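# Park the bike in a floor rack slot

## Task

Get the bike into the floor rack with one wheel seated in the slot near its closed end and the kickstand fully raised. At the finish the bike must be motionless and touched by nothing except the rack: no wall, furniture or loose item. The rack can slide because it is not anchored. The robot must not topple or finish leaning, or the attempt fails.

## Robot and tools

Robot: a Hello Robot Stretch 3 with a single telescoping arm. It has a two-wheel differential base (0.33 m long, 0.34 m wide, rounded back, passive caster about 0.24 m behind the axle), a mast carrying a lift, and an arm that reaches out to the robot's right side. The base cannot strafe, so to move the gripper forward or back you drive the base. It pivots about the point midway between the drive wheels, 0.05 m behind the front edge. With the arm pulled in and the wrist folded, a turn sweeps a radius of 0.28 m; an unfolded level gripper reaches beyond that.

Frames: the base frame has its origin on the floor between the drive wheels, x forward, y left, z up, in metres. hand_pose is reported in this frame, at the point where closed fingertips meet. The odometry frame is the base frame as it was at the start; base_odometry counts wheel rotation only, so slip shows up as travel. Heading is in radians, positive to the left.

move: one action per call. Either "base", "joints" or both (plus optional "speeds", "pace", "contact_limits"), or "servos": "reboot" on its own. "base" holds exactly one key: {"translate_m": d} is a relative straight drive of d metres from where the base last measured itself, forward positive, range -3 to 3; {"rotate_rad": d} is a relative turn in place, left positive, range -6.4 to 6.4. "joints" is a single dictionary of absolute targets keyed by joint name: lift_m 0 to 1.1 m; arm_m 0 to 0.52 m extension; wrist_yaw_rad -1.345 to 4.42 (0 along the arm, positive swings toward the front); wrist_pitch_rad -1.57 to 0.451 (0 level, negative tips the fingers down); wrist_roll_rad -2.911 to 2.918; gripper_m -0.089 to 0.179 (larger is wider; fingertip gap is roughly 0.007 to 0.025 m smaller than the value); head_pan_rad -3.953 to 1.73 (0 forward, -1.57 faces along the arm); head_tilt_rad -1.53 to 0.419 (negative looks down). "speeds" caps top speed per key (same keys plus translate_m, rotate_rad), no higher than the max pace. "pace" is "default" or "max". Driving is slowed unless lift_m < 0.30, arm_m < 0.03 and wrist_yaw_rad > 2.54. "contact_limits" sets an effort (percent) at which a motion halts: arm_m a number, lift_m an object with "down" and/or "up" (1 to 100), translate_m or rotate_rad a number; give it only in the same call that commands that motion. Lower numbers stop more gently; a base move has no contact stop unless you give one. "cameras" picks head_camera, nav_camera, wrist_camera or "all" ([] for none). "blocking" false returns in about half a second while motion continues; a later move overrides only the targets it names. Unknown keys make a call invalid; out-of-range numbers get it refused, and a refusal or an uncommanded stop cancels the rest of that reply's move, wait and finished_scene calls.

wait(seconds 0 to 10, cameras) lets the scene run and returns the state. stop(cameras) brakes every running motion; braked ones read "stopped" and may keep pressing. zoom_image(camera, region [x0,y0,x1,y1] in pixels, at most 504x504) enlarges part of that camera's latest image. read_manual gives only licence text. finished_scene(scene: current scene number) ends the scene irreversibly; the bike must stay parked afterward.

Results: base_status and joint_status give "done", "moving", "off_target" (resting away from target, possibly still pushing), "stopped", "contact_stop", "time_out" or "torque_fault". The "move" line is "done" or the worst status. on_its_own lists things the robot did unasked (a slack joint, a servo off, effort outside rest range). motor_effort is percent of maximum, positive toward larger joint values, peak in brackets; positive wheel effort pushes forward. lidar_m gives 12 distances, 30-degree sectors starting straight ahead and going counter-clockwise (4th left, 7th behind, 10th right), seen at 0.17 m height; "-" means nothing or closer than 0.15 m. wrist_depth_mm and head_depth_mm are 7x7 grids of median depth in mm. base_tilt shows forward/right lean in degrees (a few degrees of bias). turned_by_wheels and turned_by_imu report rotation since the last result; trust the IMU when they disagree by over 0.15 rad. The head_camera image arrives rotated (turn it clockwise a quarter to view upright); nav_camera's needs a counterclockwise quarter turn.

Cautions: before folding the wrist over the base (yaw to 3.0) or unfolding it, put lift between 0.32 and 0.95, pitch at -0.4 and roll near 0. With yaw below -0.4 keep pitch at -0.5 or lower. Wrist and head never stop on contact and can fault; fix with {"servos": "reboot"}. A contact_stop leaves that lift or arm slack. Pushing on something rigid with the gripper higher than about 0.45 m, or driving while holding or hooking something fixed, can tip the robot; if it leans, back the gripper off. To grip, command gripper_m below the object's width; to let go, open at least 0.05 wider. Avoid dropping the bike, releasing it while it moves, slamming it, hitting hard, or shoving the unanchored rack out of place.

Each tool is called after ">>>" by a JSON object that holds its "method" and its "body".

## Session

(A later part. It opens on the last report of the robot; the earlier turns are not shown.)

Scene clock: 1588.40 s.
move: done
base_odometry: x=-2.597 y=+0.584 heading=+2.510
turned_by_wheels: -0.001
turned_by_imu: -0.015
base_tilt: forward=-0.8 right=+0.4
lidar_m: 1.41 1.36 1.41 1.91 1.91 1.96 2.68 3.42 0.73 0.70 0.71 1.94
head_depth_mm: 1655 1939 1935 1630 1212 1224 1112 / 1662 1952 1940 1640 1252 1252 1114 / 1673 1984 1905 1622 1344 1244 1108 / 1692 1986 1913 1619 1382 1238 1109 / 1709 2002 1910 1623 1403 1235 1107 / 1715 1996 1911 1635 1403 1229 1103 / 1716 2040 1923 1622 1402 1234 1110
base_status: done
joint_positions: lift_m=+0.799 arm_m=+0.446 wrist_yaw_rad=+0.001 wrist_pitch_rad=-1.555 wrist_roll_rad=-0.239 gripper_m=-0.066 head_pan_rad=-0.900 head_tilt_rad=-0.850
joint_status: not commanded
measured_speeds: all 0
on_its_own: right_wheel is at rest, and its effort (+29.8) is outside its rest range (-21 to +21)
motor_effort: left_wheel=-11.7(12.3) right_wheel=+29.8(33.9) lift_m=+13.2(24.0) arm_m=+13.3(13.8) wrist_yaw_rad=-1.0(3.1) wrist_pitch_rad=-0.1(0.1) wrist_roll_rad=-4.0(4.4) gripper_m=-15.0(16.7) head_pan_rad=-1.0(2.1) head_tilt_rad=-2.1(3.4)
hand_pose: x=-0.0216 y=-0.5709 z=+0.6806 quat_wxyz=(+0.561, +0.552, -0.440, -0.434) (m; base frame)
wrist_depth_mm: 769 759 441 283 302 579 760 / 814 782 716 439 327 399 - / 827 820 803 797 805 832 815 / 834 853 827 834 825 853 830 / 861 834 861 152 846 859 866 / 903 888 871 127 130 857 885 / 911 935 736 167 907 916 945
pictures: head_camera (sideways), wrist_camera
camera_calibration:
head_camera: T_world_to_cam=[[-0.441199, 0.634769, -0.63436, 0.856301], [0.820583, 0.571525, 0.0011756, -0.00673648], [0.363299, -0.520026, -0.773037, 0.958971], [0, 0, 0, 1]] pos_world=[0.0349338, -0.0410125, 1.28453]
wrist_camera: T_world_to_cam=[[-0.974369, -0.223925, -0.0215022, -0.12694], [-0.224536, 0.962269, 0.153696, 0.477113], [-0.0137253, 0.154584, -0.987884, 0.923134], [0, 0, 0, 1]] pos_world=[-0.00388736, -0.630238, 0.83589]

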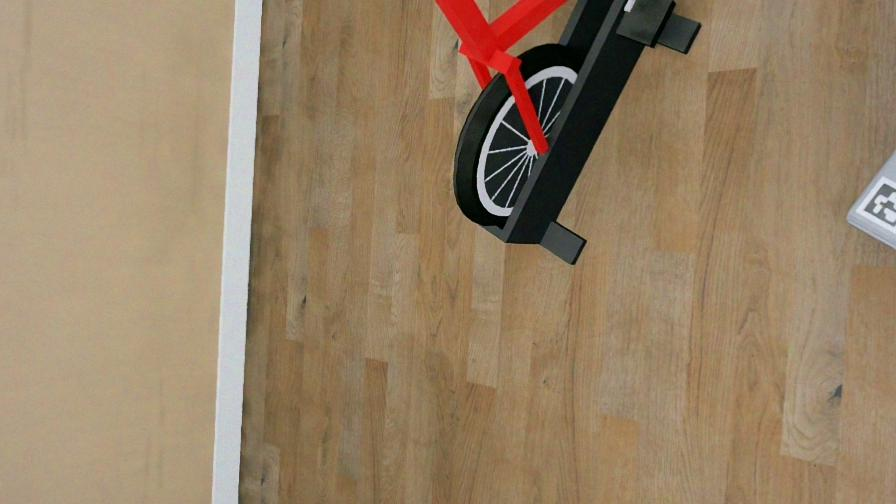

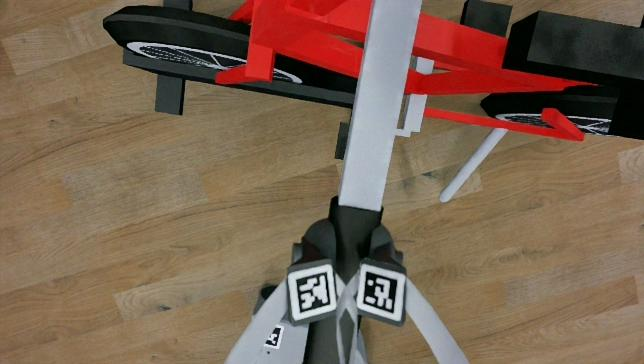

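>>> {"method": "move", "body": {"base": {"translate_m": -0.006}, "cameras": []}}

>>> {"method": "move", "body": {"joints": {"gripper_m": 0.0}, "cameras": ["head_camera"]}}

>>> {"method": "move", "body": {"joints": {"gripper_m": 0.06}, "cameras": ["head_camera", "wrist_camera"]}}

Scene clock: 1596.90 s.
move: done
base_odometry: x=-2.592 y=+0.580 heading=+2.509
turned_by_wheels: -0.001
turned_by_imu: -0.002
base_tilt: forward=-0.8 right=+0.5
lidar_m: 1.41 1.36 1.41 1.92 1.90 1.95 2.67 3.40 0.73 0.70 0.71 1.94
head_depth_mm: 1662 1943 1921 1618 1209 1231 1108 / 1673 1957 1928 1626 1263 1244 1114 / 1692 1979 1931 1633 1350 1245 1109 / 1694 1993 1899 1628 1385 1243 1112 / 1699 1998 1906 1624 1408 1236 1107 / 1717 2031 1897 1608 1404 1230 1103 / 1734 2061 1918 1616 1403 1231 1106
base_status: done
joint_positions: lift_m=+0.798 arm_m=+0.446 wrist_yaw_rad=+0.001 wrist_pitch_rad=-1.555 wrist_roll_rad=-0.239 gripper_m=-0.066 head_pan_rad=-0.900 head_tilt_rad=-0.850
joint_status: not commanded
measured_speeds: all 0
motor_effort: left_wheel=-15.0(20.1) right_wheel=+18.8(26.3) lift_m=+15.5(15.5) arm_m=+11.9(12.6) wrist_yaw_rad=-1.2(1.6) wrist_pitch_rad=+0.0(0.1) wrist_roll_rad=-3.9(4.3) gripper_m=-15.3(17.0) head_pan_rad=-1.2(2.6) head_tilt_rad=-2.5(3.1)
hand_pose: x=-0.0216 y=-0.5709 z=+0.6806 quat_wxyz=(+0.561, +0.552, -0.440, -0.434) (m; base frame)
wrist_depth_mm: 786 782 436 278 304 578 758 / 818 815 712 421 539 405 - / 824 838 836 815 819 832 821 / 845 844 832 825 845 826 825 / 859 859 851 - 855 854 867 / 889 887 888 128 866 887 846 / 897 905 763 171 890 894 915
pictures: none
No camera images: "cameras" was empty.

Scene clock: 1598.10 s.
move: done
base_odometry: x=-2.592 y=+0.580 heading=+2.509
turned_by_wheels: +0.000
turned_by_imu: +0.000
base_tilt: forward=-0.9 right=+0.4
lidar_m: 1.41 1.36 1.41 1.92 1.90 1.96 2.67 3.40 0.74 0.70 0.71 1.94
head_depth_mm: 1647 1937 1929 1621 1211 1224 1107 / 1670 1967 1922 1633 1264 1237 1111 / 1677 1986 1924 1621 1355 1240 1105 / 1688 2000 1925 1611 1385 1243 1110 / 1697 2015 1914 1627 1403 1232 1108 / 1707 2011 1909 1617 1406 1244 1105 / 1732 2038 1918 1612 1409 1240 1099
base_status: not commanded
joint_positions: lift_m=+0.798 arm_m=+0.446 wrist_yaw_rad=+0.001 wrist_pitch_rad=-1.555 wrist_roll_rad=-0.239 gripper_m=+0.000 head_pan_rad=-0.900 head_tilt_rad=-0.850
joint_status: all done
measured_speeds: all 0
motor_effort: left_wheel=-11.9(15.6) right_wheel=+15.8(19.9) lift_m=+22.8(23.2) arm_m=+10.5(12.0) wrist_yaw_rad=-0.9(1.6) wrist_pitch_rad=+0.0(0.1) wrist_roll_rad=-3.9(4.3) gripper_m=-4.3(90.2) head_pan_rad=-2.3(2.3) head_tilt_rad=-2.1(3.6)
hand_pose: x=-0.0216 y=-0.5709 z=+0.6806 quat_wxyz=(+0.561, +0.552, -0.440, -0.433) (m; base frame)
wrist_depth_mm: 785 766 443 283 304 574 760 / 814 796 705 434 536 404 - / 835 834 827 814 825 825 825 / 857 831 848 835 830 817 833 / 857 862 875 152 879 857 850 / 887 892 129 132 132 884 883 / 918 937 904 162 897 900 903
pictures: head_camera (sideways)
camera_calibration:
head_camera: T_world_to_cam=[[-0.441199, 0.634769, -0.63436, 0.856301], [0.820583, 0.571525, 0.0011756, -0.00673648], [0.363299, -0.520026, -0.773037, 0.958971], [0, 0, 0, 1]] pos_world=[0.0349338, -0.0410125, 1.28453]

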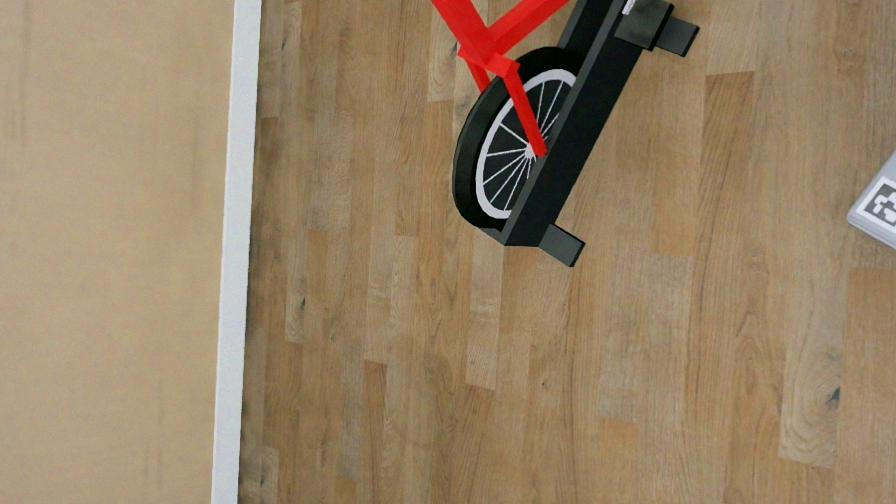

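Scene clock: 1599.23 s.
move: done
base_odometry: x=-2.592 y=+0.580 heading=+2.510
turned_by_wheels: +0.000
turned_by_imu: +0.001
base_tilt: forward=-0.8 right=+0.4
lidar_m: 1.42 1.36 1.41 1.92 1.91 1.96 2.67 3.40 0.73 0.70 0.71 1.94
head_depth_mm: 1647 1936 1938 1631 1210 1225 1116 / 1669 1947 1923 1619 1254 1244 1106 / 1689 1963 1922 1618 1352 1239 1108 / 1695 1995 1912 1628 1396 1233 1112 / 1719 2003 1926 1624 1410 1235 1107 / 1722 2019 1912 1620 1405 1240 1107 / 1730 2038 1913 1612 1400 1242 1104
base_status: not commanded
joint_positions: lift_m=+0.798 arm_m=+0.446 wrist_yaw_rad=+0.001 wrist_pitch_rad=-1.555 wrist_roll_rad=-0.244 gripper_m=+0.060 head_pan_rad=-0.900 head_tilt_rad=-0.850
joint_status: all done
measured_speeds: all 0
motor_effort: left_wheel=-2.5(11.9) right_wheel=+7.1(16.7) lift_m=+29.6(30.2) arm_m=+10.1(11.3) wrist_yaw_rad=-0.9(1.5) wrist_pitch_rad=+0.0(0.2) wrist_roll_rad=-2.1(4.3) gripper_m=-0.8(92.7) head_pan_rad=-0.7(2.3) head_tilt_rad=-1.5(3.7)
hand_pose: x=-0.0216 y=-0.5711 z=+0.6806 quat_wxyz=(+0.562, +0.553, -0.438, -0.432) (m; base frame)
wrist_depth_mm: 771 777 435 263 301 579 766 / 807 788 768 444 310 371 - / 820 828 817 819 809 803 467 / 835 829 816 827 829 838 824 / 860 862 867 863 839 860 850 / 911 884 127 - 127 859 877 / 908 910 917 739 897 905 899
pictures: head_camera (sideways), wrist_camera
camera_calibration:
head_camera: T_world_to_cam=[[-0.441199, 0.634769, -0.63436, 0.856301], [0.820583, 0.571525, 0.0011756, -0.00673648], [0.363299, -0.520026, -0.773037, 0.958971], [0, 0, 0, 1]] pos_world=[0.0349338, -0.0410125, 1.28453]
wrist_camera: T_world_to_cam=[[-0.973217, -0.228899, -0.0213083, -0.129942], [-0.229429, 0.961233, 0.152948, 0.4771], [-0.0145274, 0.15374, -0.988004, 0.922798], [0, 0, 0, 1]] pos_world=[-0.00359541, -0.63022, 0.835988]

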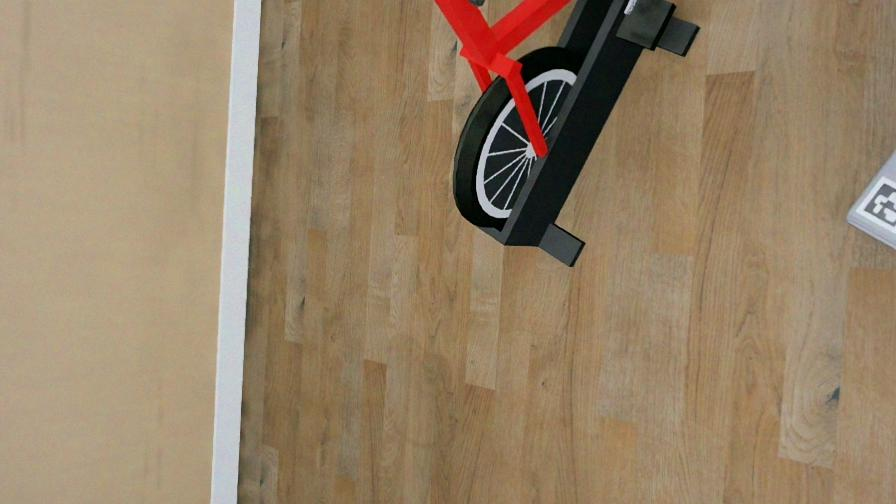

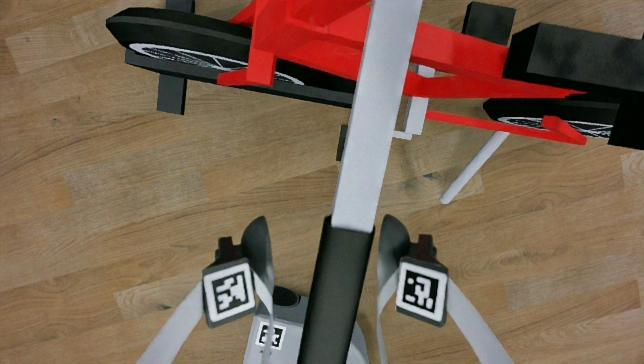

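>>> {"method": "move", "body": {"joints": {"gripper_m": 0.15}, "cameras": []}}

>>> {"method": "move", "body": {"joints": {"lift_m": 0.98}, "cameras": []}}

>>> {"method": "move", "body": {"joints": {"arm_m": 0.02, "head_pan_rad": -1.57, "head_tilt_rad": -0.75}, "pace": "max", "cameras": ["head_camera", "nav_camera"]}}

Scene clock: 1608.00 s.
move: done
base_odometry: x=-2.592 y=+0.580 heading=+2.510
turned_by_wheels: +0.000
turned_by_imu: -0.001
base_tilt: forward=-0.8 right=+0.5
lidar_m: 1.42 1.36 1.41 1.92 1.91 1.96 2.66 3.41 0.73 0.69 0.71 1.94
head_depth_mm: 1666 1925 1924 1596 1208 1220 1110 / 1671 1968 1921 1638 1264 1244 1109 / 1686 1963 1918 1621 1343 1243 1111 / 1693 1985 1905 1617 1384 1240 1111 / 1698 2024 1924 1621 1413 1234 1106 / 1718 2005 1906 1613 1402 1235 1109 / 1739 2044 1909 1628 1398 1233 1107
base_status: not commanded
joint_positions: lift_m=+0.799 arm_m=+0.446 wrist_yaw_rad=+0.001 wrist_pitch_rad=-1.555 wrist_roll_rad=-0.244 gripper_m=+0.150 head_pan_rad=-0.900 head_tilt_rad=-0.850
joint_status: all done
measured_speeds: all 0
motor_effort: left_wheel=-3.0(3.6) right_wheel=+7.0(7.4) lift_m=+32.7(33.7) arm_m=+7.4(9.6) wrist_yaw_rad=-1.0(1.4) wrist_pitch_rad=-0.1(0.2) wrist_roll_rad=-2.2(2.6) gripper_m=+1.1(95.1) head_pan_rad=-2.1(2.7) head_tilt_rad=-2.2(3.9)
hand_pose: x=-0.0216 y=-0.5711 z=+0.6806 quat_wxyz=(+0.562, +0.553, -0.438, -0.432) (m; base frame)
wrist_depth_mm: 776 768 435 263 306 581 767 / 794 797 761 439 308 401 - / 829 823 817 797 812 799 410 / 832 830 823 835 831 824 838 / 859 845 846 154 843 844 846 / 892 125 896 - 857 122 886 / 908 916 910 171 920 897 884
pictures: none
No camera images: "cameras" was empty.

Scene clock: 1610.50 s.
move: done
base_odometry: x=-2.592 y=+0.580 heading=+2.510
turned_by_wheels: +0.000
turned_by_imu: +0.000
base_tilt: forward=-0.8 right=+0.5
lidar_m: 1.42 1.36 1.41 1.92 1.90 1.96 2.68 3.39 0.73 0.69 0.71 1.94
head_depth_mm: 1665 1932 1921 1616 1205 1224 1106 / 1667 1954 1900 1627 1261 1242 1108 / 1685 1970 1944 1630 1352 1238 1111 / 1696 1996 1922 1623 1399 1250 1108 / 1706 2018 1894 1617 1425 1247 1107 / 1716 2029 1915 1617 1401 1237 1111 / 1718 2041 1916 1610 1405 1236 1101
base_status: not commanded
joint_positions: lift_m=+0.980 arm_m=+0.446 wrist_yaw_rad=+0.001 wrist_pitch_rad=-1.554 wrist_roll_rad=-0.244 gripper_m=+0.150 head_pan_rad=-0.900 head_tilt_rad=-0.850
joint_status: all done
measured_speeds: all 0
motor_effort: left_wheel=-3.0(3.8) right_wheel=+7.1(7.6) lift_m=+32.6(35.8) arm_m=+7.5(9.1) wrist_yaw_rad=-0.7(1.6) wrist_pitch_rad=-0.1(0.2) wrist_roll_rad=-1.9(2.6) gripper_m=+0.0(2.0) head_pan_rad=-2.3(3.3) head_tilt_rad=-1.9(4.2)
hand_pose: x=-0.0216 y=-0.5711 z=+0.8621 quat_wxyz=(+0.562, +0.553, -0.438, -0.432) (m; base frame)
wrist_depth_mm: 946 946 915 892 914 909 922 / - 964 782 453 705 466 447 / - - - - - 742 459 / - - - - - - - / - - - - - - - / - 125 - 970 - 122 - / - - - 920 - - -
pictures: none
No camera images: "cameras" was empty.

Scene clock: 1612.83 s.
move: done
base_odometry: x=-2.592 y=+0.580 heading=+2.510
turned_by_wheels: +0.000
turned_by_imu: +0.000
base_tilt: forward=-0.8 right=+0.5
lidar_m: 1.42 1.36 1.41 1.93 1.90 1.97 2.67 3.39 0.73 0.69 0.71 1.94
head_depth_mm: 2488 2835 - - - 1240 1137 / 2346 2653 - - - 1239 1093 / 2165 2512 2363 - - - 1095 / 2002 2307 2344 - - - 1112 / 1872 2141 2181 1721 1122 1317 1093 / 1757 1987 2126 1766 1180 1290 1124 / 1648 1854 2059 1763 1213 1261 1130
base_status: not commanded
joint_positions: lift_m=+0.980 arm_m=+0.020 wrist_yaw_rad=+0.001 wrist_pitch_rad=-1.553 wrist_roll_rad=-0.245 gripper_m=+0.150 head_pan_rad=-1.574 head_tilt_rad=-0.751
joint_status: all done
measured_speeds: all 0
motor_effort: left_wheel=-2.8(3.1) right_wheel=+5.5(7.0) lift_m=+27.7(32.6) arm_m=-11.3(14.4) wrist_yaw_rad=-1.4(1.5) wrist_pitch_rad=-0.5(0.6) wrist_roll_rad=-2.2(2.5) gripper_m=-0.5(1.8) head_pan_rad=+3.3(5.3) head_tilt_rad=+2.1(4.6)
hand_pose: x=-0.0216 y=-0.1455 z=+0.8621 quat_wxyz=(+0.562, +0.553, -0.438, -0.431) (m; base frame)
wrist_depth_mm: 946 939 955 936 915 928 922 / 988 983 962 942 962 946 934 / - - - - - - 969 / - - - 850 - - - / - - - 900 - - - / - 126 - - - 122 - / - - - - - - -
pictures: head_camera (sideways), nav_camera (sideways)
camera_calibration:
head_camera: T_world_to_cam=[[0.0509451, 0.704643, -0.70773, 0.948939], [0.997875, -0.0647464, 0.0073668, -0.0158438], [-0.040632, -0.706601, -0.706444, 0.874809], [0, 0, 0, 1]] pos_world=[0.00301158, -0.051548, 1.28971]
nav_camera: T_world_to_cam=[[-0.00473762, -0.664041, 0.747681, -0.928484], [-0.999977, -0.000475059, -0.00675819, 0.0651456], [0.00484291, -0.747696, -0.664023, 0.826421], [0, 0, 0, 1]] pos_world=[0.056743, 0.00139163, 1.24341]

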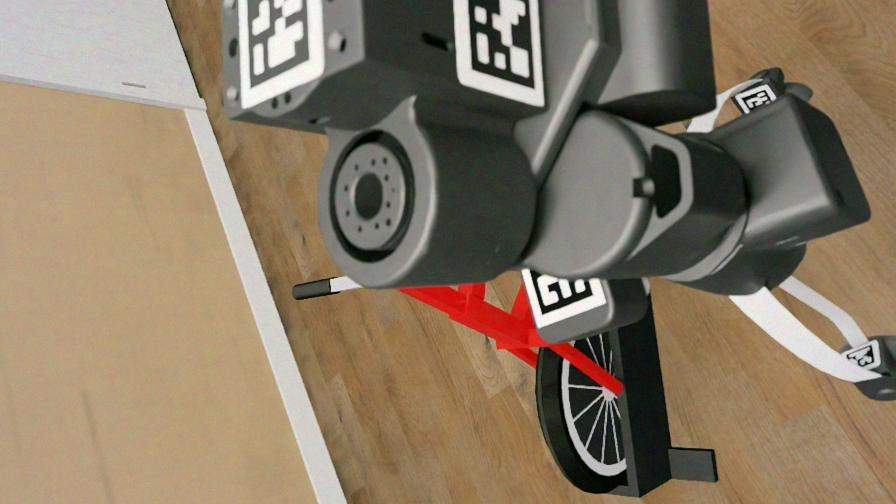

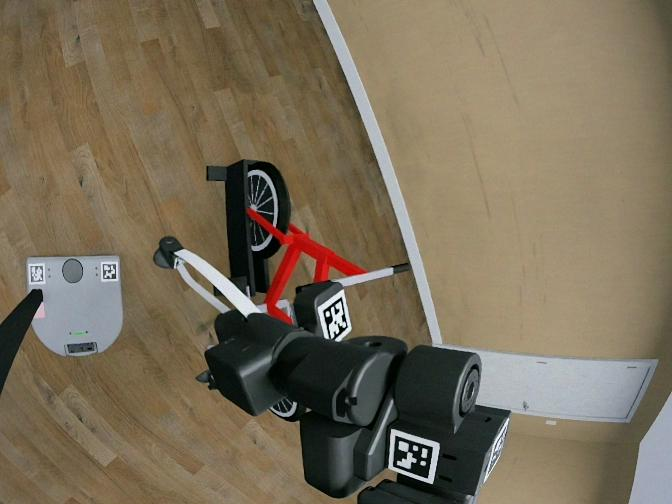

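>>> {"method": "move", "body": {"base": {"translate_m": -0.22}, "joints": {"lift_m": 0.6, "head_pan_rad": -1.9, "head_tilt_rad": -0.9, "arm_m": 0.1, "wrist_roll_rad": 0.0, "gripper_m": 0.12}, "pace": "max", "cameras": ["head_camera", "wrist_camera"]}}

Scene clock: 1626.37 s.
move: done
base_odometry: x=-2.415 y=+0.450 heading=+2.510
turned_by_wheels: +0.000
turned_by_imu: -0.001
base_tilt: forward=-0.8 right=+0.5
lidar_m: 1.61 1.55 1.61 1.85 1.79 1.84 2.52 3.21 0.76 0.66 0.74 2.06
head_depth_mm: 2689 2184 1825 1564 1374 1223 1104 / 2718 2171 1830 1567 1376 1223 391 / 2687 2148 1811 1521 1380 435 932 / 2691 2169 1831 1355 503 1185 963 / 2574 2145 1807 1262 501 564 1081 / 2409 2144 1810 1240 1339 1221 1094 / 2207 2148 1797 1207 1293 1221 1091
base_status: done
joint_positions: lift_m=+0.600 arm_m=+0.100 wrist_yaw_rad=+0.001 wrist_pitch_rad=-1.553 wrist_roll_rad=-0.006 gripper_m=+0.120 head_pan_rad=-1.901 head_tilt_rad=-0.900
joint_status: all done
measured_speeds: all 0
motor_effort: left_wheel=-2.2(8.1) right_wheel=-0.6(11.6) lift_m=+23.2(27.1) arm_m=+12.1(14.2) wrist_yaw_rad=-0.7(1.7) wrist_pitch_rad=-0.4(0.6) wrist_roll_rad=+1.8(3.8) gripper_m=-0.7(94.0) head_pan_rad=+2.2(5.4) head_tilt_rad=-4.9(7.4)
hand_pose: x=-0.0217 y=-0.2255 z=+0.4821 quat_wxyz=(+0.506, +0.497, -0.502, -0.494) (m; base frame)
wrist_depth_mm: 596 595 591 597 588 588 580 / 620 618 617 613 603 605 601 / 617 638 621 620 630 629 613 / 644 647 645 640 635 638 636 / 656 664 658 502 486 642 648 / 685 122 673 504 509 130 680 / 713 694 705 524 536 686 676
pictures: head_camera (sideways), wrist_camera
camera_calibration:
head_camera: T_world_to_cam=[[0.306806, 0.742789, -0.595092, 0.800589], [0.923713, -0.383081, -0.00192831, -0.00332539], [-0.229401, -0.549103, -0.803655, 1.00237], [0, 0, 0, 1]] pos_world=[-0.0126083, -0.0455358, 1.28198]
wrist_camera: T_world_to_cam=[[-0.999663, 0.00707957, -0.0249751, -0.000664039], [0.00323663, 0.988578, 0.150677, 0.187528], [0.0257566, 0.150545, -0.988268, 0.67378], [0, 0, 0, 1]] pos_world=[-0.018625, -0.286816, 0.637603]

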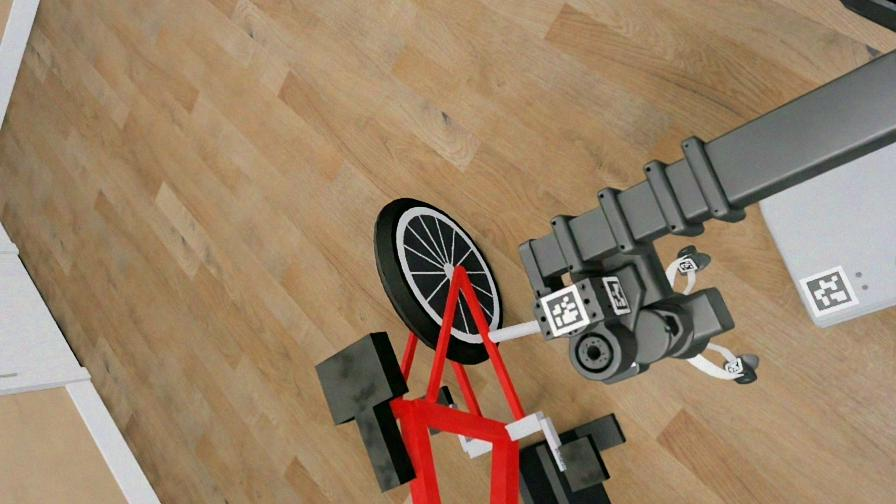

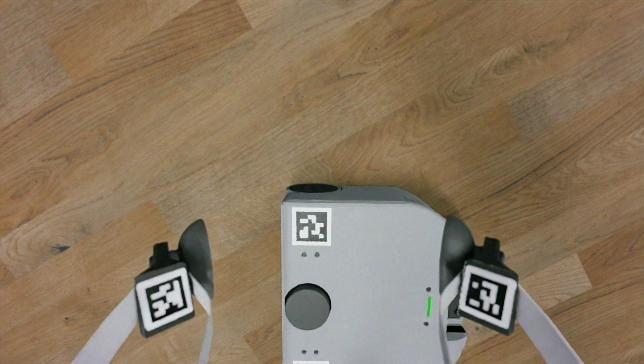

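>>> {"method": "move", "body": {"base": {"translate_m": -0.085}, "joints": {"lift_m": 0.42, "wrist_pitch_rad": -0.79, "arm_m": 0.05}, "cameras": ["head_camera", "wrist_camera"]}}

Scene clock: 1639.27 s.
move: done
base_odometry: x=-2.346 y=+0.400 heading=+2.510
turned_by_wheels: +0.000
turned_by_imu: -0.002
base_tilt: forward=-0.8 right=+0.4
lidar_m: 1.69 1.63 1.68 1.81 1.75 1.80 2.46 3.14 0.77 0.65 0.78 0.95
head_depth_mm: 2685 2178 1818 1574 1369 1226 1099 / 2690 2169 1827 1569 1377 1227 1011 / 2691 2178 1820 1556 1380 1224 562 / 2699 2158 1804 1473 1368 628 965 / 2582 2151 1815 1251 1378 727 1066 / 2429 2155 1804 1255 1339 1202 1097 / 2252 2165 1803 1087 1302 1225 1105
base_status: done
joint_positions: lift_m=+0.420 arm_m=+0.050 wrist_yaw_rad=+0.001 wrist_pitch_rad=-0.806 wrist_roll_rad=-0.006 gripper_m=+0.120 head_pan_rad=-1.900 head_tilt_rad=-0.900
joint_status: all done
measured_speeds: all 0
motor_effort: left_wheel=+1.4(7.2) right_wheel=-7.7(9.8) lift_m=+23.7(27.9) arm_m=-11.4(14.3) wrist_yaw_rad=-0.9(1.5) wrist_pitch_rad=+2.9(4.1) wrist_roll_rad=+1.6(1.9) gripper_m=+0.0(1.9) head_pan_rad=+2.6(3.9) head_tilt_rad=-6.4(6.8)
hand_pose: x=-0.0214 y=-0.3549 z=+0.3571 quat_wxyz=(+0.653, +0.279, -0.648, -0.277) (m; base frame)
wrist_depth_mm: 455 849 517 532 437 - 879 / - 499 479 743 - 723 746 / - 419 658 660 649 672 668 / 611 614 599 616 601 607 592 / 553 574 557 545 546 540 549 / 507 122 504 507 488 130 496 / 473 455 466 462 461 450 465
pictures: head_camera (sideways), wrist_camera
camera_calibration:
head_camera: T_world_to_cam=[[0.305713, 0.743538, -0.594719, 0.800096], [0.924304, -0.381651, -0.00201787, -0.00323823], [-0.228475, -0.549084, -0.803931, 1.00276], [0, 0, 0, 1]] pos_world=[-0.0125002, -0.0455366, 1.28198]
wrist_camera: T_world_to_cam=[[-0.99964, -0.0125109, -0.0237231, -0.0100311], [0.0029401, 0.828083, -0.560598, 0.531307], [0.0266583, -0.560466, -0.827749, 0.260064], [0, 0, 0, 1]] pos_world=[-0.0185224, -0.294335, 0.512879]

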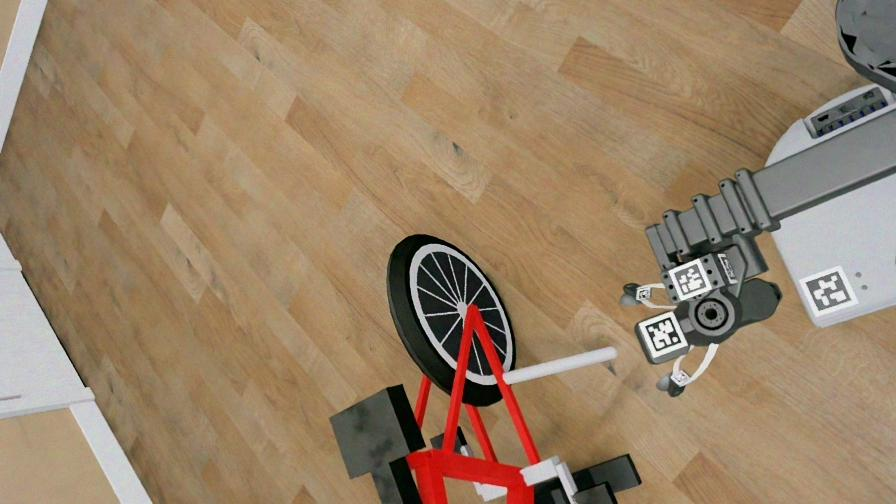

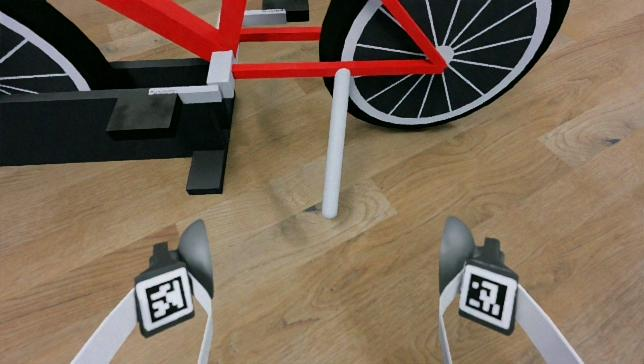

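>>> {"method": "move", "body": {"joints": {"lift_m": 0.32, "arm_m": 0.26, "wrist_roll_rad": 0.1, "wrist_pitch_rad": -0.78}, "cameras": ["head_camera", "wrist_camera"]}}

Scene clock: 1659.03 s.
move: done
base_odometry: x=-2.346 y=+0.400 heading=+2.510
turned_by_wheels: +0.000
turned_by_imu: -0.001
base_tilt: forward=-0.8 right=+0.5
lidar_m: 1.69 1.63 1.68 1.81 1.75 1.79 2.44 3.14 0.77 0.65 0.77 0.95
head_depth_mm: 2697 2173 1819 1569 1381 1230 1104 / 2687 2169 1816 1560 1367 1226 1006 / 2652 2158 1813 1556 1380 1226 644 / 2670 2172 1803 1474 1362 1166 962 / 2596 2154 1810 1246 834 1220 1081 / 2451 2171 1806 1261 1322 1215 1096 / 2261 2140 1786 1093 1307 1219 1099
base_status: not commanded
joint_positions: lift_m=+0.320 arm_m=+0.260 wrist_yaw_rad=+0.001 wrist_pitch_rad=-0.796 wrist_roll_rad=+0.094 gripper_m=+0.120 head_pan_rad=-1.900 head_tilt_rad=-0.900
joint_status: all done
measured_speeds: all 0
motor_effort: left_wheel=+2.0(2.4) right_wheel=-7.9(8.9) lift_m=+24.9(27.3) arm_m=+12.4(14.1) wrist_yaw_rad=-1.0(1.7) wrist_pitch_rad=+2.9(5.8) wrist_roll_rad=+1.8(4.4) gripper_m=-0.4(2.5) head_pan_rad=+1.8(3.6) head_tilt_rad=-3.8(6.0)
hand_pose: x=-0.0214 y=-0.5669 z=+0.2587 quat_wxyz=(+0.621, +0.261, -0.681, -0.287) (m; base frame)
wrist_depth_mm: 807 238 373 254 235 253 263 / 264 274 361 290 294 270 - / 368 288 589 323 - - 499 / - 263 497 481 470 459 454 / 250 - 455 444 441 426 422 / 428 122 419 404 398 129 385 / 407 381 386 373 369 352 356
pictures: head_camera (sideways), wrist_camera
camera_calibration:
head_camera: T_world_to_cam=[[0.305713, 0.743538, -0.594719, 0.800096], [0.924304, -0.381651, -0.00201787, -0.00323823], [-0.228475, -0.549084, -0.803931, 1.00276], [0, 0, 0, 1]] pos_world=[-0.0125002, -0.0455366, 1.28198]
wrist_camera: T_world_to_cam=[[-0.993911, 0.0585763, -0.0933275, 0.043367], [0.101326, 0.818667, -0.565258, 0.649726], [0.0432934, -0.571273, -0.819618, 0.051957], [0, 0, 0, 1]] pos_world=[-0.0249803, -0.504768, 0.413895]

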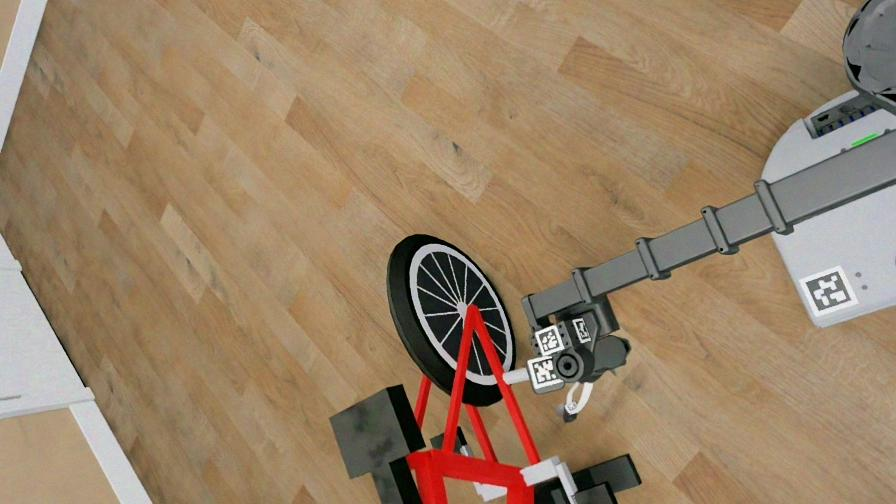

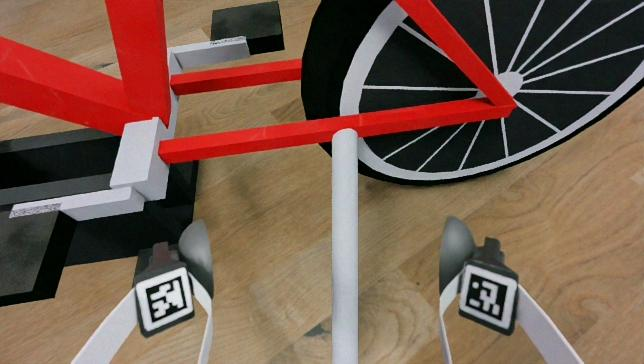

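>>> {"method": "move", "body": {"base": {"translate_m": -0.012}, "cameras": []}}

>>> {"method": "move", "body": {"joints": {"lift_m": 0.235, "arm_m": 0.335}, "speeds": {"lift_m": 0.05, "arm_m": 0.05}, "cameras": ["head_camera", "wrist_camera"]}}

Scene clock: 1664.80 s.
move: done
base_odometry: x=-2.336 y=+0.393 heading=+2.510
turned_by_wheels: +0.000
turned_by_imu: -0.001
base_tilt: forward=-0.8 right=+0.5
lidar_m: 1.70 1.64 1.69 1.80 1.74 1.79 2.44 3.13 0.77 0.65 0.78 0.95
head_depth_mm: 2701 2181 1815 1564 1375 1224 1099 / 2696 2163 1826 1574 1376 1222 1004 / 2721 2161 1826 1563 1381 1224 642 / 2682 2174 1818 1471 1371 1166 962 / 2618 2143 1815 1270 835 1221 1084 / 2452 2143 1802 1238 1298 1215 1098 / 2230 2148 1794 1081 1296 1217 1100
base_status: done
joint_positions: lift_m=+0.320 arm_m=+0.260 wrist_yaw_rad=+0.001 wrist_pitch_rad=-0.796 wrist_roll_rad=+0.094 gripper_m=+0.120 head_pan_rad=-1.900 head_tilt_rad=-0.900
joint_status: not commanded
measured_speeds: all 0
motor_effort: left_wheel=+2.2(4.1) right_wheel=-6.4(10.8) lift_m=+28.4(28.8) arm_m=+9.5(10.7) wrist_yaw_rad=-1.1(1.3) wrist_pitch_rad=+3.1(3.1) wrist_roll_rad=+1.8(1.9) gripper_m=+1.0(1.9) head_pan_rad=+1.5(3.2) head_tilt_rad=-3.9(5.0)
hand_pose: x=-0.0214 y=-0.5669 z=+0.2587 quat_wxyz=(+0.621, +0.261, -0.681, -0.287) (m; base frame)
wrist_depth_mm: 820 239 374 248 235 254 262 / 269 278 365 283 - 282 337 / 286 288 584 309 - - 502 / - 269 506 482 470 463 454 / 253 - 454 443 442 428 421 / 428 122 415 405 402 129 384 / 404 380 384 378 363 352 358
pictures: none
No camera images: "cameras" was empty.

Scene clock: 1667.03 s.
move: done
base_odometry: x=-2.336 y=+0.393 heading=+2.510
turned_by_wheels: +0.000
turned_by_imu: +0.000
base_tilt: forward=-0.8 right=+0.4
lidar_m: 1.70 1.64 1.70 1.80 1.74 1.79 2.44 3.12 0.77 0.65 0.78 0.95
head_depth_mm: 2708 2171 1815 1563 1370 1224 1101 / 2683 2151 1816 1569 1378 1225 1011 / 2720 2174 1804 1571 1380 1222 725 / 2700 2153 1824 1481 1370 824 951 / 2570 2181 1795 1269 941 1224 1089 / 2436 2165 1783 1241 1326 1219 1101 / 2237 2153 1806 1083 1307 1220 1104
base_status: not commanded
joint_positions: lift_m=+0.235 arm_m=+0.335 wrist_yaw_rad=+0.001 wrist_pitch_rad=-0.796 wrist_roll_rad=+0.094 gripper_m=+0.120 head_pan_rad=-1.900 head_tilt_rad=-0.900
joint_status: all done
measured_speeds: all 0
motor_effort: left_wheel=+2.0(2.9) right_wheel=-6.6(7.2) lift_m=+23.5(27.4) arm_m=+11.7(14.5) wrist_yaw_rad=-1.0(1.8) wrist_pitch_rad=+2.8(3.0) wrist_roll_rad=+1.6(2.0) gripper_m=-0.5(1.8) head_pan_rad=+1.7(2.8) head_tilt_rad=-3.8(5.0)
hand_pose: x=-0.0214 y=-0.6420 z=+0.1737 quat_wxyz=(+0.621, +0.261, -0.681, -0.287) (m; base frame)
wrist_depth_mm: 235 246 230 163 165 168 179 / 214 506 506 188 192 196 205 / 201 485 - 184 249 254 255 / - 407 408 286 314 330 360 / - 373 366 346 353 346 332 / - 121 334 319 317 129 307 / 319 303 309 294 294 281 286
pictures: head_camera (sideways), wrist_camera
camera_calibration:
head_camera: T_world_to_cam=[[0.305713, 0.743538, -0.594719, 0.800096], [0.924304, -0.381651, -0.00201787, -0.00323823], [-0.228475, -0.549084, -0.803931, 1.00276], [0, 0, 0, 1]] pos_world=[-0.0125002, -0.0455366, 1.28198]
wrist_camera: T_world_to_cam=[[-0.993911, 0.0585534, -0.0933377, 0.0398175], [0.101322, 0.818542, -0.56544, 0.663067], [0.0432924, -0.571454, -0.819491, -0.0607028], [0, 0, 0, 1]] pos_world=[-0.0249803, -0.579768, 0.328895]

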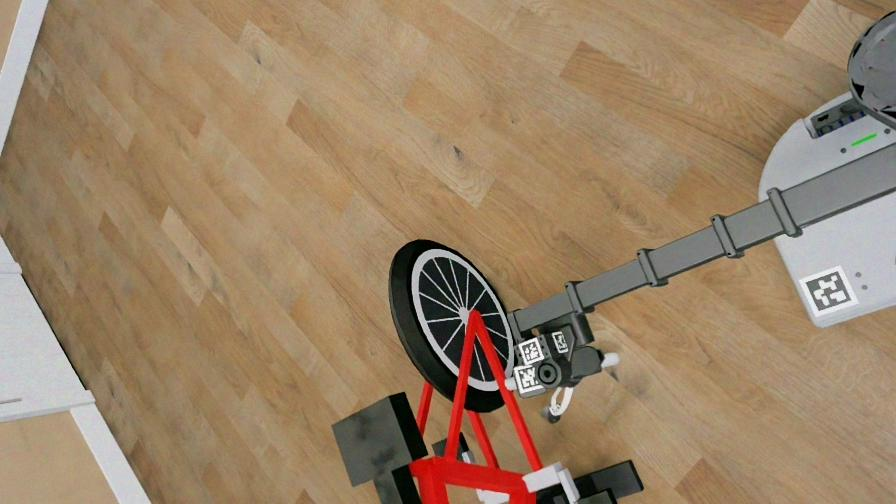

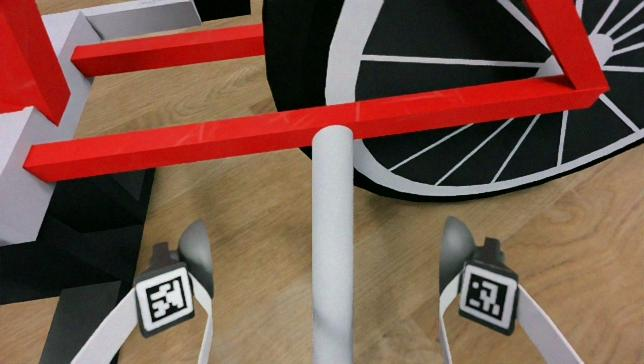

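>>> {"method": "move", "body": {"joints": {"lift_m": 0.207, "arm_m": 0.351}, "speeds": {"lift_m": 0.05, "arm_m": 0.04}, "cameras": ["wrist_camera"]}}

Scene clock: 1677.33 s.
move: done
base_odometry: x=-2.336 y=+0.393 heading=+2.510
turned_by_wheels: +0.000
turned_by_imu: -0.001
base_tilt: forward=-0.8 right=+0.5
lidar_m: 1.71 1.64 1.69 1.80 1.74 1.79 2.45 3.12 0.77 0.65 0.78 0.95
head_depth_mm: 2712 2177 1840 1574 1380 1231 1100 / 2674 2154 1833 1560 1380 1230 1012 / 2689 2165 1816 1557 1370 1222 752 / 2668 2160 1816 1481 1377 866 949 / 2584 2156 1817 1262 990 1218 1088 / 2471 2163 1817 1234 1319 1224 1103 / 2232 2150 1797 1088 1298 1216 1099
base_status: not commanded
joint_positions: lift_m=+0.207 arm_m=+0.351 wrist_yaw_rad=+0.001 wrist_pitch_rad=-0.796 wrist_roll_rad=+0.094 gripper_m=+0.120 head_pan_rad=-1.900 head_tilt_rad=-0.900
joint_status: all done
measured_speeds: all 0
motor_effort: left_wheel=+2.3(3.0) right_wheel=-6.4(7.5) lift_m=+24.3(26.0) arm_m=+11.9(14.1) wrist_yaw_rad=-1.1(1.6) wrist_pitch_rad=+2.9(3.0) wrist_roll_rad=+1.3(1.9) gripper_m=-0.9(2.0) head_pan_rad=+1.6(2.4) head_tilt_rad=-3.2(3.9)
hand_pose: x=-0.0214 y=-0.6580 z=+0.1457 quat_wxyz=(+0.621, +0.261, -0.681, -0.287) (m; base frame)
wrist_depth_mm: 196 197 196 146 150 157 156 / 484 495 476 163 167 - - / - - - 151 214 225 240 / 288 371 369 153 267 297 329 / - 347 333 314 323 316 307 / - 121 304 290 293 130 282 / - 276 284 265 268 254 261
pictures: wrist_camera
camera_calibration:
wrist_camera: T_world_to_cam=[[-0.993911, 0.0585422, -0.0933481, 0.0381375], [0.101325, 0.818464, -0.565553, 0.660319], [0.0432932, -0.571568, -0.819412, -0.0928837], [0, 0, 0, 1]] pos_world=[-0.0249803, -0.595769, 0.300896]

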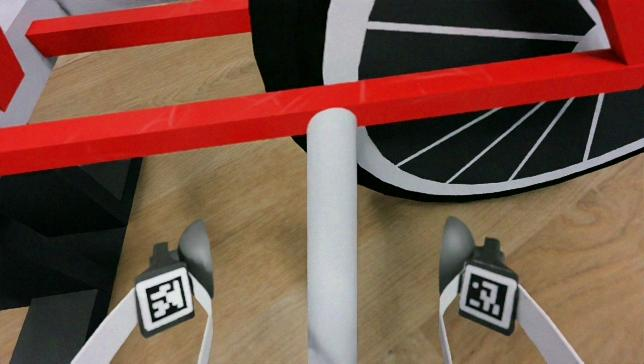

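>>> {"method": "move", "body": {"joints": {"gripper_m": -0.05}, "cameras": ["wrist_camera"]}}

>>> {"method": "move", "body": {"joints": {"wrist_roll_rad": -0.35, "gripper_m": -0.06}, "speeds": {"wrist_roll_rad": 0.5}, "cameras": ["head_camera", "wrist_camera"]}}

Scene clock: 1684.67 s.
move: done
base_odometry: x=-2.336 y=+0.393 heading=+2.510
turned_by_wheels: +0.000
turned_by_imu: -0.001
base_tilt: forward=-0.7 right=+0.5
lidar_m: 1.70 1.64 1.69 1.80 1.75 1.79 2.44 3.13 0.77 0.65 0.78 0.95
head_depth_mm: 2664 2157 1822 1570 1380 1228 1105 / 2681 2169 1817 1567 1379 1227 1008 / 2650 2160 1812 1564 1374 1221 751 / 2692 2164 1820 1481 1373 864 952 / 2544 2143 1808 1266 992 1222 1080 / 2419 2154 1807 1242 1319 1216 1104 / 2225 2157 1805 1083 1300 1219 1101
base_status: not commanded
joint_positions: lift_m=+0.207 arm_m=+0.351 wrist_yaw_rad=-0.004 wrist_pitch_rad=-0.793 wrist_roll_rad=+0.094 gripper_m=-0.049 head_pan_rad=-1.900 head_tilt_rad=-0.900
joint_status: all done
measured_speeds: all 0
motor_effort: left_wheel=+2.4(3.2) right_wheel=-4.6(7.4) lift_m=+39.6(39.8) arm_m=+2.3(11.1) wrist_yaw_rad=+3.9(4.0) wrist_pitch_rad=+2.3(2.9) wrist_roll_rad=+1.8(2.0) gripper_m=-24.3(100.0) head_pan_rad=+0.6(2.1) head_tilt_rad=-1.5(3.6)
hand_pose: x=-0.0223 y=-0.6586 z=+0.1462 quat_wxyz=(+0.620, +0.259, -0.682, -0.287) (m; base frame)
wrist_depth_mm: 195 196 191 144 150 157 146 / 489 486 477 161 166 - 208 / - - - 149 215 226 242 / 287 376 370 149 261 304 330 / - 341 336 152 323 314 306 / - 309 306 129 287 287 281 / - 288 274 150 265 265 260
pictures: wrist_camera
camera_calibration:
wrist_camera: T_world_to_cam=[[-0.993569, 0.0636672, -0.0936331, 0.0408216], [0.105822, 0.816302, -0.56785, 0.660249], [0.0402795, -0.574106, -0.817789, -0.0948205], [0, 0, 0, 1]] pos_world=[-0.0254903, -0.595998, 0.301201]

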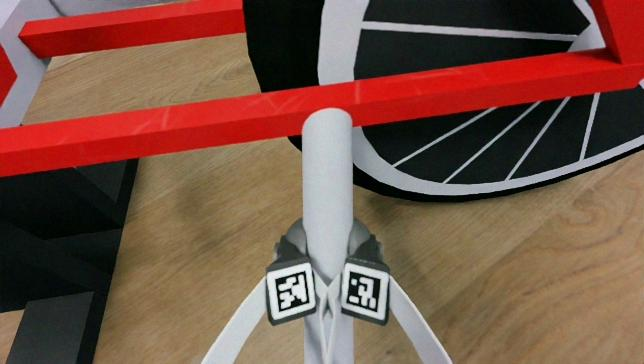

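Scene clock: 1686.00 s.
move: off_target
base_odometry: x=-2.336 y=+0.393 heading=+2.510
turned_by_wheels: +0.000
turned_by_imu: +0.000
base_tilt: forward=-0.8 right=+0.5
lidar_m: 1.70 1.64 1.70 1.80 1.74 1.79 2.44 3.12 0.77 0.65 0.78 0.95
head_depth_mm: 2692 2176 1816 1566 1371 1227 1106 / 2680 2174 1814 1572 1380 1228 1007 / 2656 2179 1828 1569 1369 1227 750 / 2632 2176 1807 1472 1374 866 948 / 2565 2148 1799 1271 988 1216 1078 / 2439 2158 1807 1237 1296 1214 1100 / 2259 2152 1799 1077 1304 1215 1095
base_status: not commanded
joint_positions: lift_m=+0.207 arm_m=+0.351 wrist_yaw_rad=-0.011 wrist_pitch_rad=-0.795 wrist_roll_rad=-0.320 gripper_m=-0.056 head_pan_rad=-1.900 head_tilt_rad=-0.900
joint_status: wrist_roll_rad off_target (ended at -0.320, target -0.350); the others done
measured_speeds: all 0
on_its_own: wrist_yaw_rad is at rest, and its effort (+9.9) is outside its rest range (-9 to +9)
motor_effort: left_wheel=+2.2(3.1) right_wheel=-4.7(4.7) lift_m=+30.9(40.7) arm_m=-13.1(13.3) wrist_yaw_rad=+9.9(10.1) wrist_pitch_rad=+2.6(2.7) wrist_roll_rad=-10.4(10.5) gripper_m=-10.9(79.9) head_pan_rad=+0.7(1.8) head_tilt_rad=-0.9(3.1)
hand_pose: x=-0.0233 y=-0.6584 z=+0.1460 quat_wxyz=(+0.746, +0.311, -0.541, -0.231) (m; base frame)
wrist_depth_mm: - 446 470 198 139 132 127 / 273 - - 172 157 152 144 / 308 343 367 380 - 169 168 / 286 318 335 349 230 223 - / 276 293 308 152 307 262 244 / 259 269 278 129 318 337 354 / 241 252 156 276 289 309 327
pictures: head_camera (sideways), wrist_camera
camera_calibration:
head_camera: T_world_to_cam=[[0.305713, 0.743538, -0.594719, 0.800096], [0.924304, -0.381651, -0.00201787, -0.00323823], [-0.228475, -0.549084, -0.803931, 1.00276], [0, 0, 0, 1]] pos_world=[-0.0125002, -0.0455366, 1.28198]
wrist_camera: T_world_to_cam=[[-0.955678, -0.222306, 0.193029, -0.189528], [-0.292529, 0.791082, -0.53723, 0.629661], [-0.033272, -0.569885, -0.821051, -0.0932511], [0, 0, 0, 1]] pos_world=[-0.0000361833, -0.593389, 0.298293]

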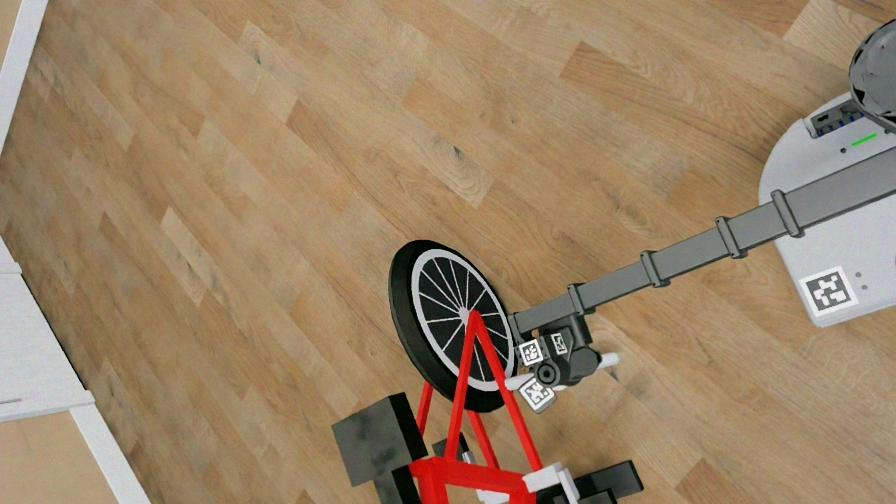

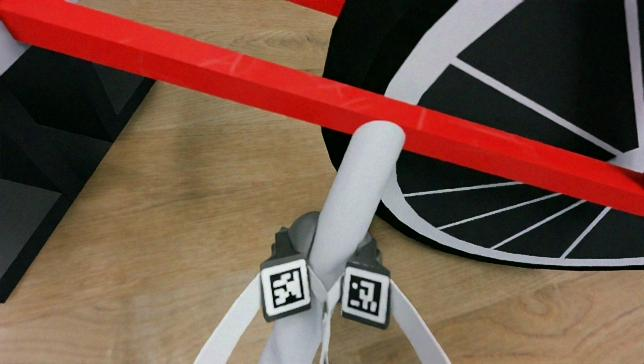

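>>> {"method": "move", "body": {"joints": {"wrist_roll_rad": -0.9}, "speeds": {"wrist_roll_rad": 0.5}, "cameras": ["head_camera", "wrist_camera"]}}

Scene clock: 1694.63 s.
move: off_target
base_odometry: x=-2.336 y=+0.393 heading=+2.510
turned_by_wheels: +0.000
turned_by_imu: -0.001
base_tilt: forward=-0.9 right=+0.5
lidar_m: 1.70 1.64 1.70 1.80 1.74 1.79 2.44 3.13 0.77 0.65 0.78 0.95
head_depth_mm: 2707 2203 1823 1562 1379 1222 1103 / 2726 2155 1809 1566 1368 1222 1006 / 2707 2168 1808 1567 1382 1218 751 / 2685 2159 1805 1470 1368 866 948 / 2551 2144 1815 1262 991 1219 1088 / 2442 2152 1808 1236 1303 1218 1106 / 2247 2149 1805 1077 1300 1216 1102
base_status: not commanded
joint_positions: lift_m=+0.207 arm_m=+0.351 wrist_yaw_rad=-0.040 wrist_pitch_rad=-0.796 wrist_roll_rad=-0.781 gripper_m=-0.056 head_pan_rad=-1.900 head_tilt_rad=-0.900
joint_status: wrist_roll_rad off_target (ended at -0.781, target -0.900)
measured_speeds: all 0
on_its_own: wrist_yaw_rad is at rest, and its effort (+34.8) is outside its rest range (-9 to +9)
motor_effort: left_wheel=+2.6(3.1) right_wheel=-4.7(4.9) lift_m=+33.8(33.8) arm_m=-11.4(15.2) wrist_yaw_rad=+34.8(35.1) wrist_pitch_rad=+2.9(3.0) wrist_roll_rad=-39.9(39.9) gripper_m=-12.5(14.4) head_pan_rad=-0.1(1.6) head_tilt_rad=-1.1(2.1)
hand_pose: x=-0.0280 y=-0.6579 z=+0.1458 quat_wxyz=(+0.848, +0.351, -0.362, -0.167) (m; base frame)
wrist_depth_mm: - 306 366 487 198 135 - / 266 305 348 - 164 142 121 / 257 289 327 373 167 159 137 / 247 271 310 344 153 171 154 / 233 256 284 153 238 225 175 / 222 245 127 133 130 248 - / 214 231 - 294 320 335 243
pictures: head_camera (sideways), wrist_camera
camera_calibration:
head_camera: T_world_to_cam=[[0.305713, 0.743538, -0.594719, 0.800096], [0.924304, -0.381651, -0.00201787, -0.00323823], [-0.228475, -0.549084, -0.803931, 1.00276], [0, 0, 0, 1]] pos_world=[-0.0125002, -0.0455366, 1.28198]
wrist_camera: T_world_to_cam=[[-0.739981, -0.484446, 0.466627, -0.40005], [-0.661412, 0.650228, -0.373815, 0.500977], [-0.122321, -0.585249, -0.801574, -0.108683], [0, 0, 0, 1]] pos_world=[0.0220288, -0.583158, 0.28683]

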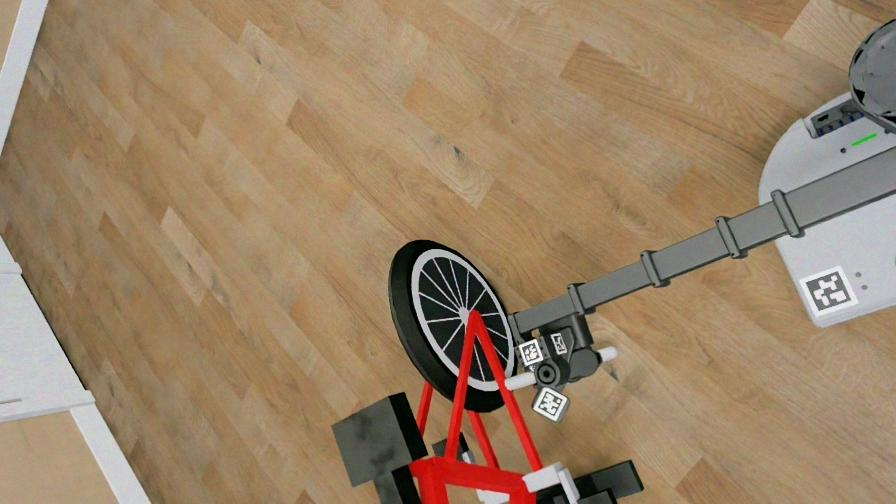

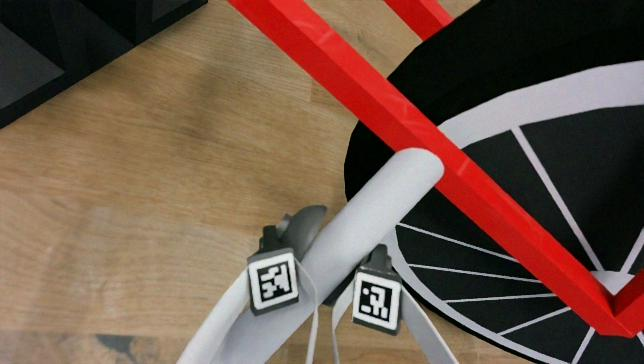

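>>> {"method": "move", "body": {"base": {"translate_m": -0.018}, "joints": {"wrist_roll_rad": -1.1}, "speeds": {"wrist_roll_rad": 0.3, "translate_m": 0.03}, "cameras": ["head_camera", "wrist_camera"]}}

Scene clock: 1700.40 s.
move: off_target
base_odometry: x=-2.322 y=+0.382 heading=+2.510
turned_by_wheels: +0.000
turned_by_imu: -0.001
base_tilt: forward=-0.8 right=+0.6
lidar_m: 1.72 1.65 1.71 1.79 1.74 1.79 2.44 3.11 0.77 0.65 0.79 0.95
head_depth_mm: 2702 2159 1834 1565 1373 1229 1106 / 2709 2156 1813 1564 1376 1226 1009 / 2690 2136 1816 1560 1371 1226 753 / 2676 2186 1803 1473 1376 865 946 / 2596 2154 1781 1269 987 1225 1091 / 2448 2143 1804 1240 1317 1220 1096 / 2249 2142 1800 1067 1321 1218 1094
base_status: done
joint_positions: lift_m=+0.207 arm_m=+0.351 wrist_yaw_rad=-0.092 wrist_pitch_rad=-0.789 wrist_roll_rad=-0.993 gripper_m=-0.056 head_pan_rad=-1.900 head_tilt_rad=-0.900
joint_status: wrist_roll_rad off_target (ended at -0.993, target -1.100)
measured_speeds: all 0
on_its_own: wrist_yaw_rad is held at -0.057, not at your +0.000, by its stall guard, which is still easing
motor_effort: left_wheel=+1.7(3.6) right_wheel=-7.1(17.9) lift_m=+30.5(37.4) arm_m=+3.5(4.0) wrist_yaw_rad=+29.8(30.7) wrist_pitch_rad=+1.5(1.7) wrist_roll_rad=-35.2(36.3) gripper_m=-13.7(14.8) head_pan_rad=-0.1(1.1) head_tilt_rad=+0.1(1.2)
hand_pose: x=-0.0364 y=-0.6588 z=+0.1470 quat_wxyz=(+0.879, +0.356, -0.279, -0.150) (m; base frame)
wrist_depth_mm: 251 288 342 - 491 140 119 / 245 276 326 375 164 143 122 / 236 266 311 359 167 154 135 / 228 257 301 338 152 166 146 / 219 250 278 154 234 184 163 / 216 238 128 132 130 241 180 / 208 227 - 312 339 258 177
pictures: head_camera (sideways), wrist_camera
camera_calibration:
head_camera: T_world_to_cam=[[0.305713, 0.743538, -0.594719, 0.800096], [0.924304, -0.381651, -0.00201787, -0.00323823], [-0.228475, -0.549084, -0.803931, 1.00276], [0, 0, 0, 1]] pos_world=[-0.0125002, -0.0455366, 1.28198]
wrist_camera: T_world_to_cam=[[-0.610526, -0.55351, 0.566467, -0.462827], [-0.770963, 0.579095, -0.265077, 0.429625], [-0.181315, -0.598561, -0.780288, -0.123374], [0, 0, 0, 1]] pos_world=[0.0262878, -0.57882, 0.279793]

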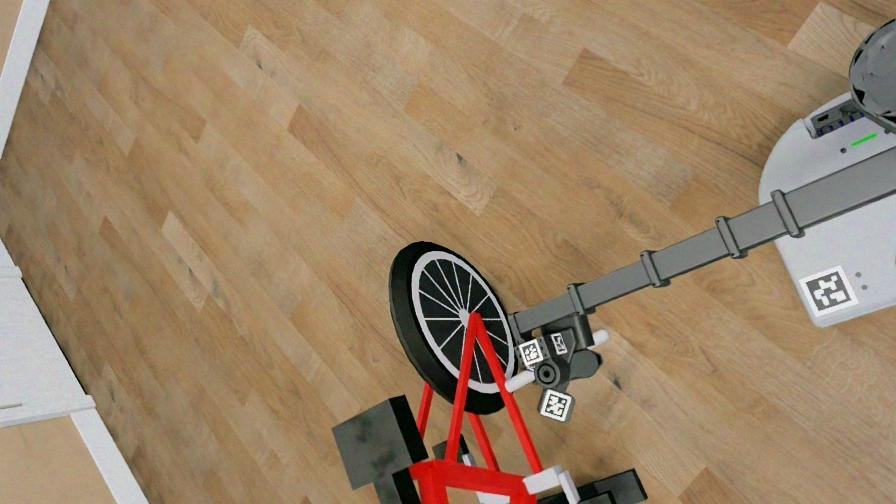

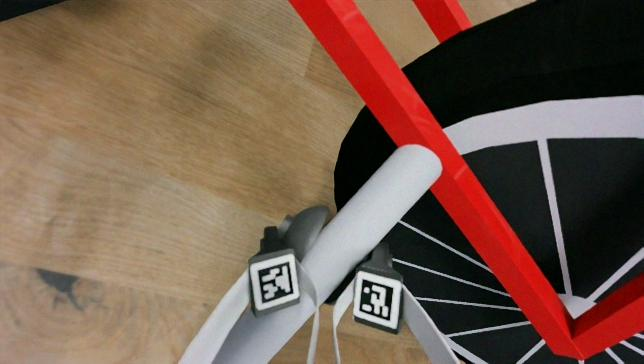

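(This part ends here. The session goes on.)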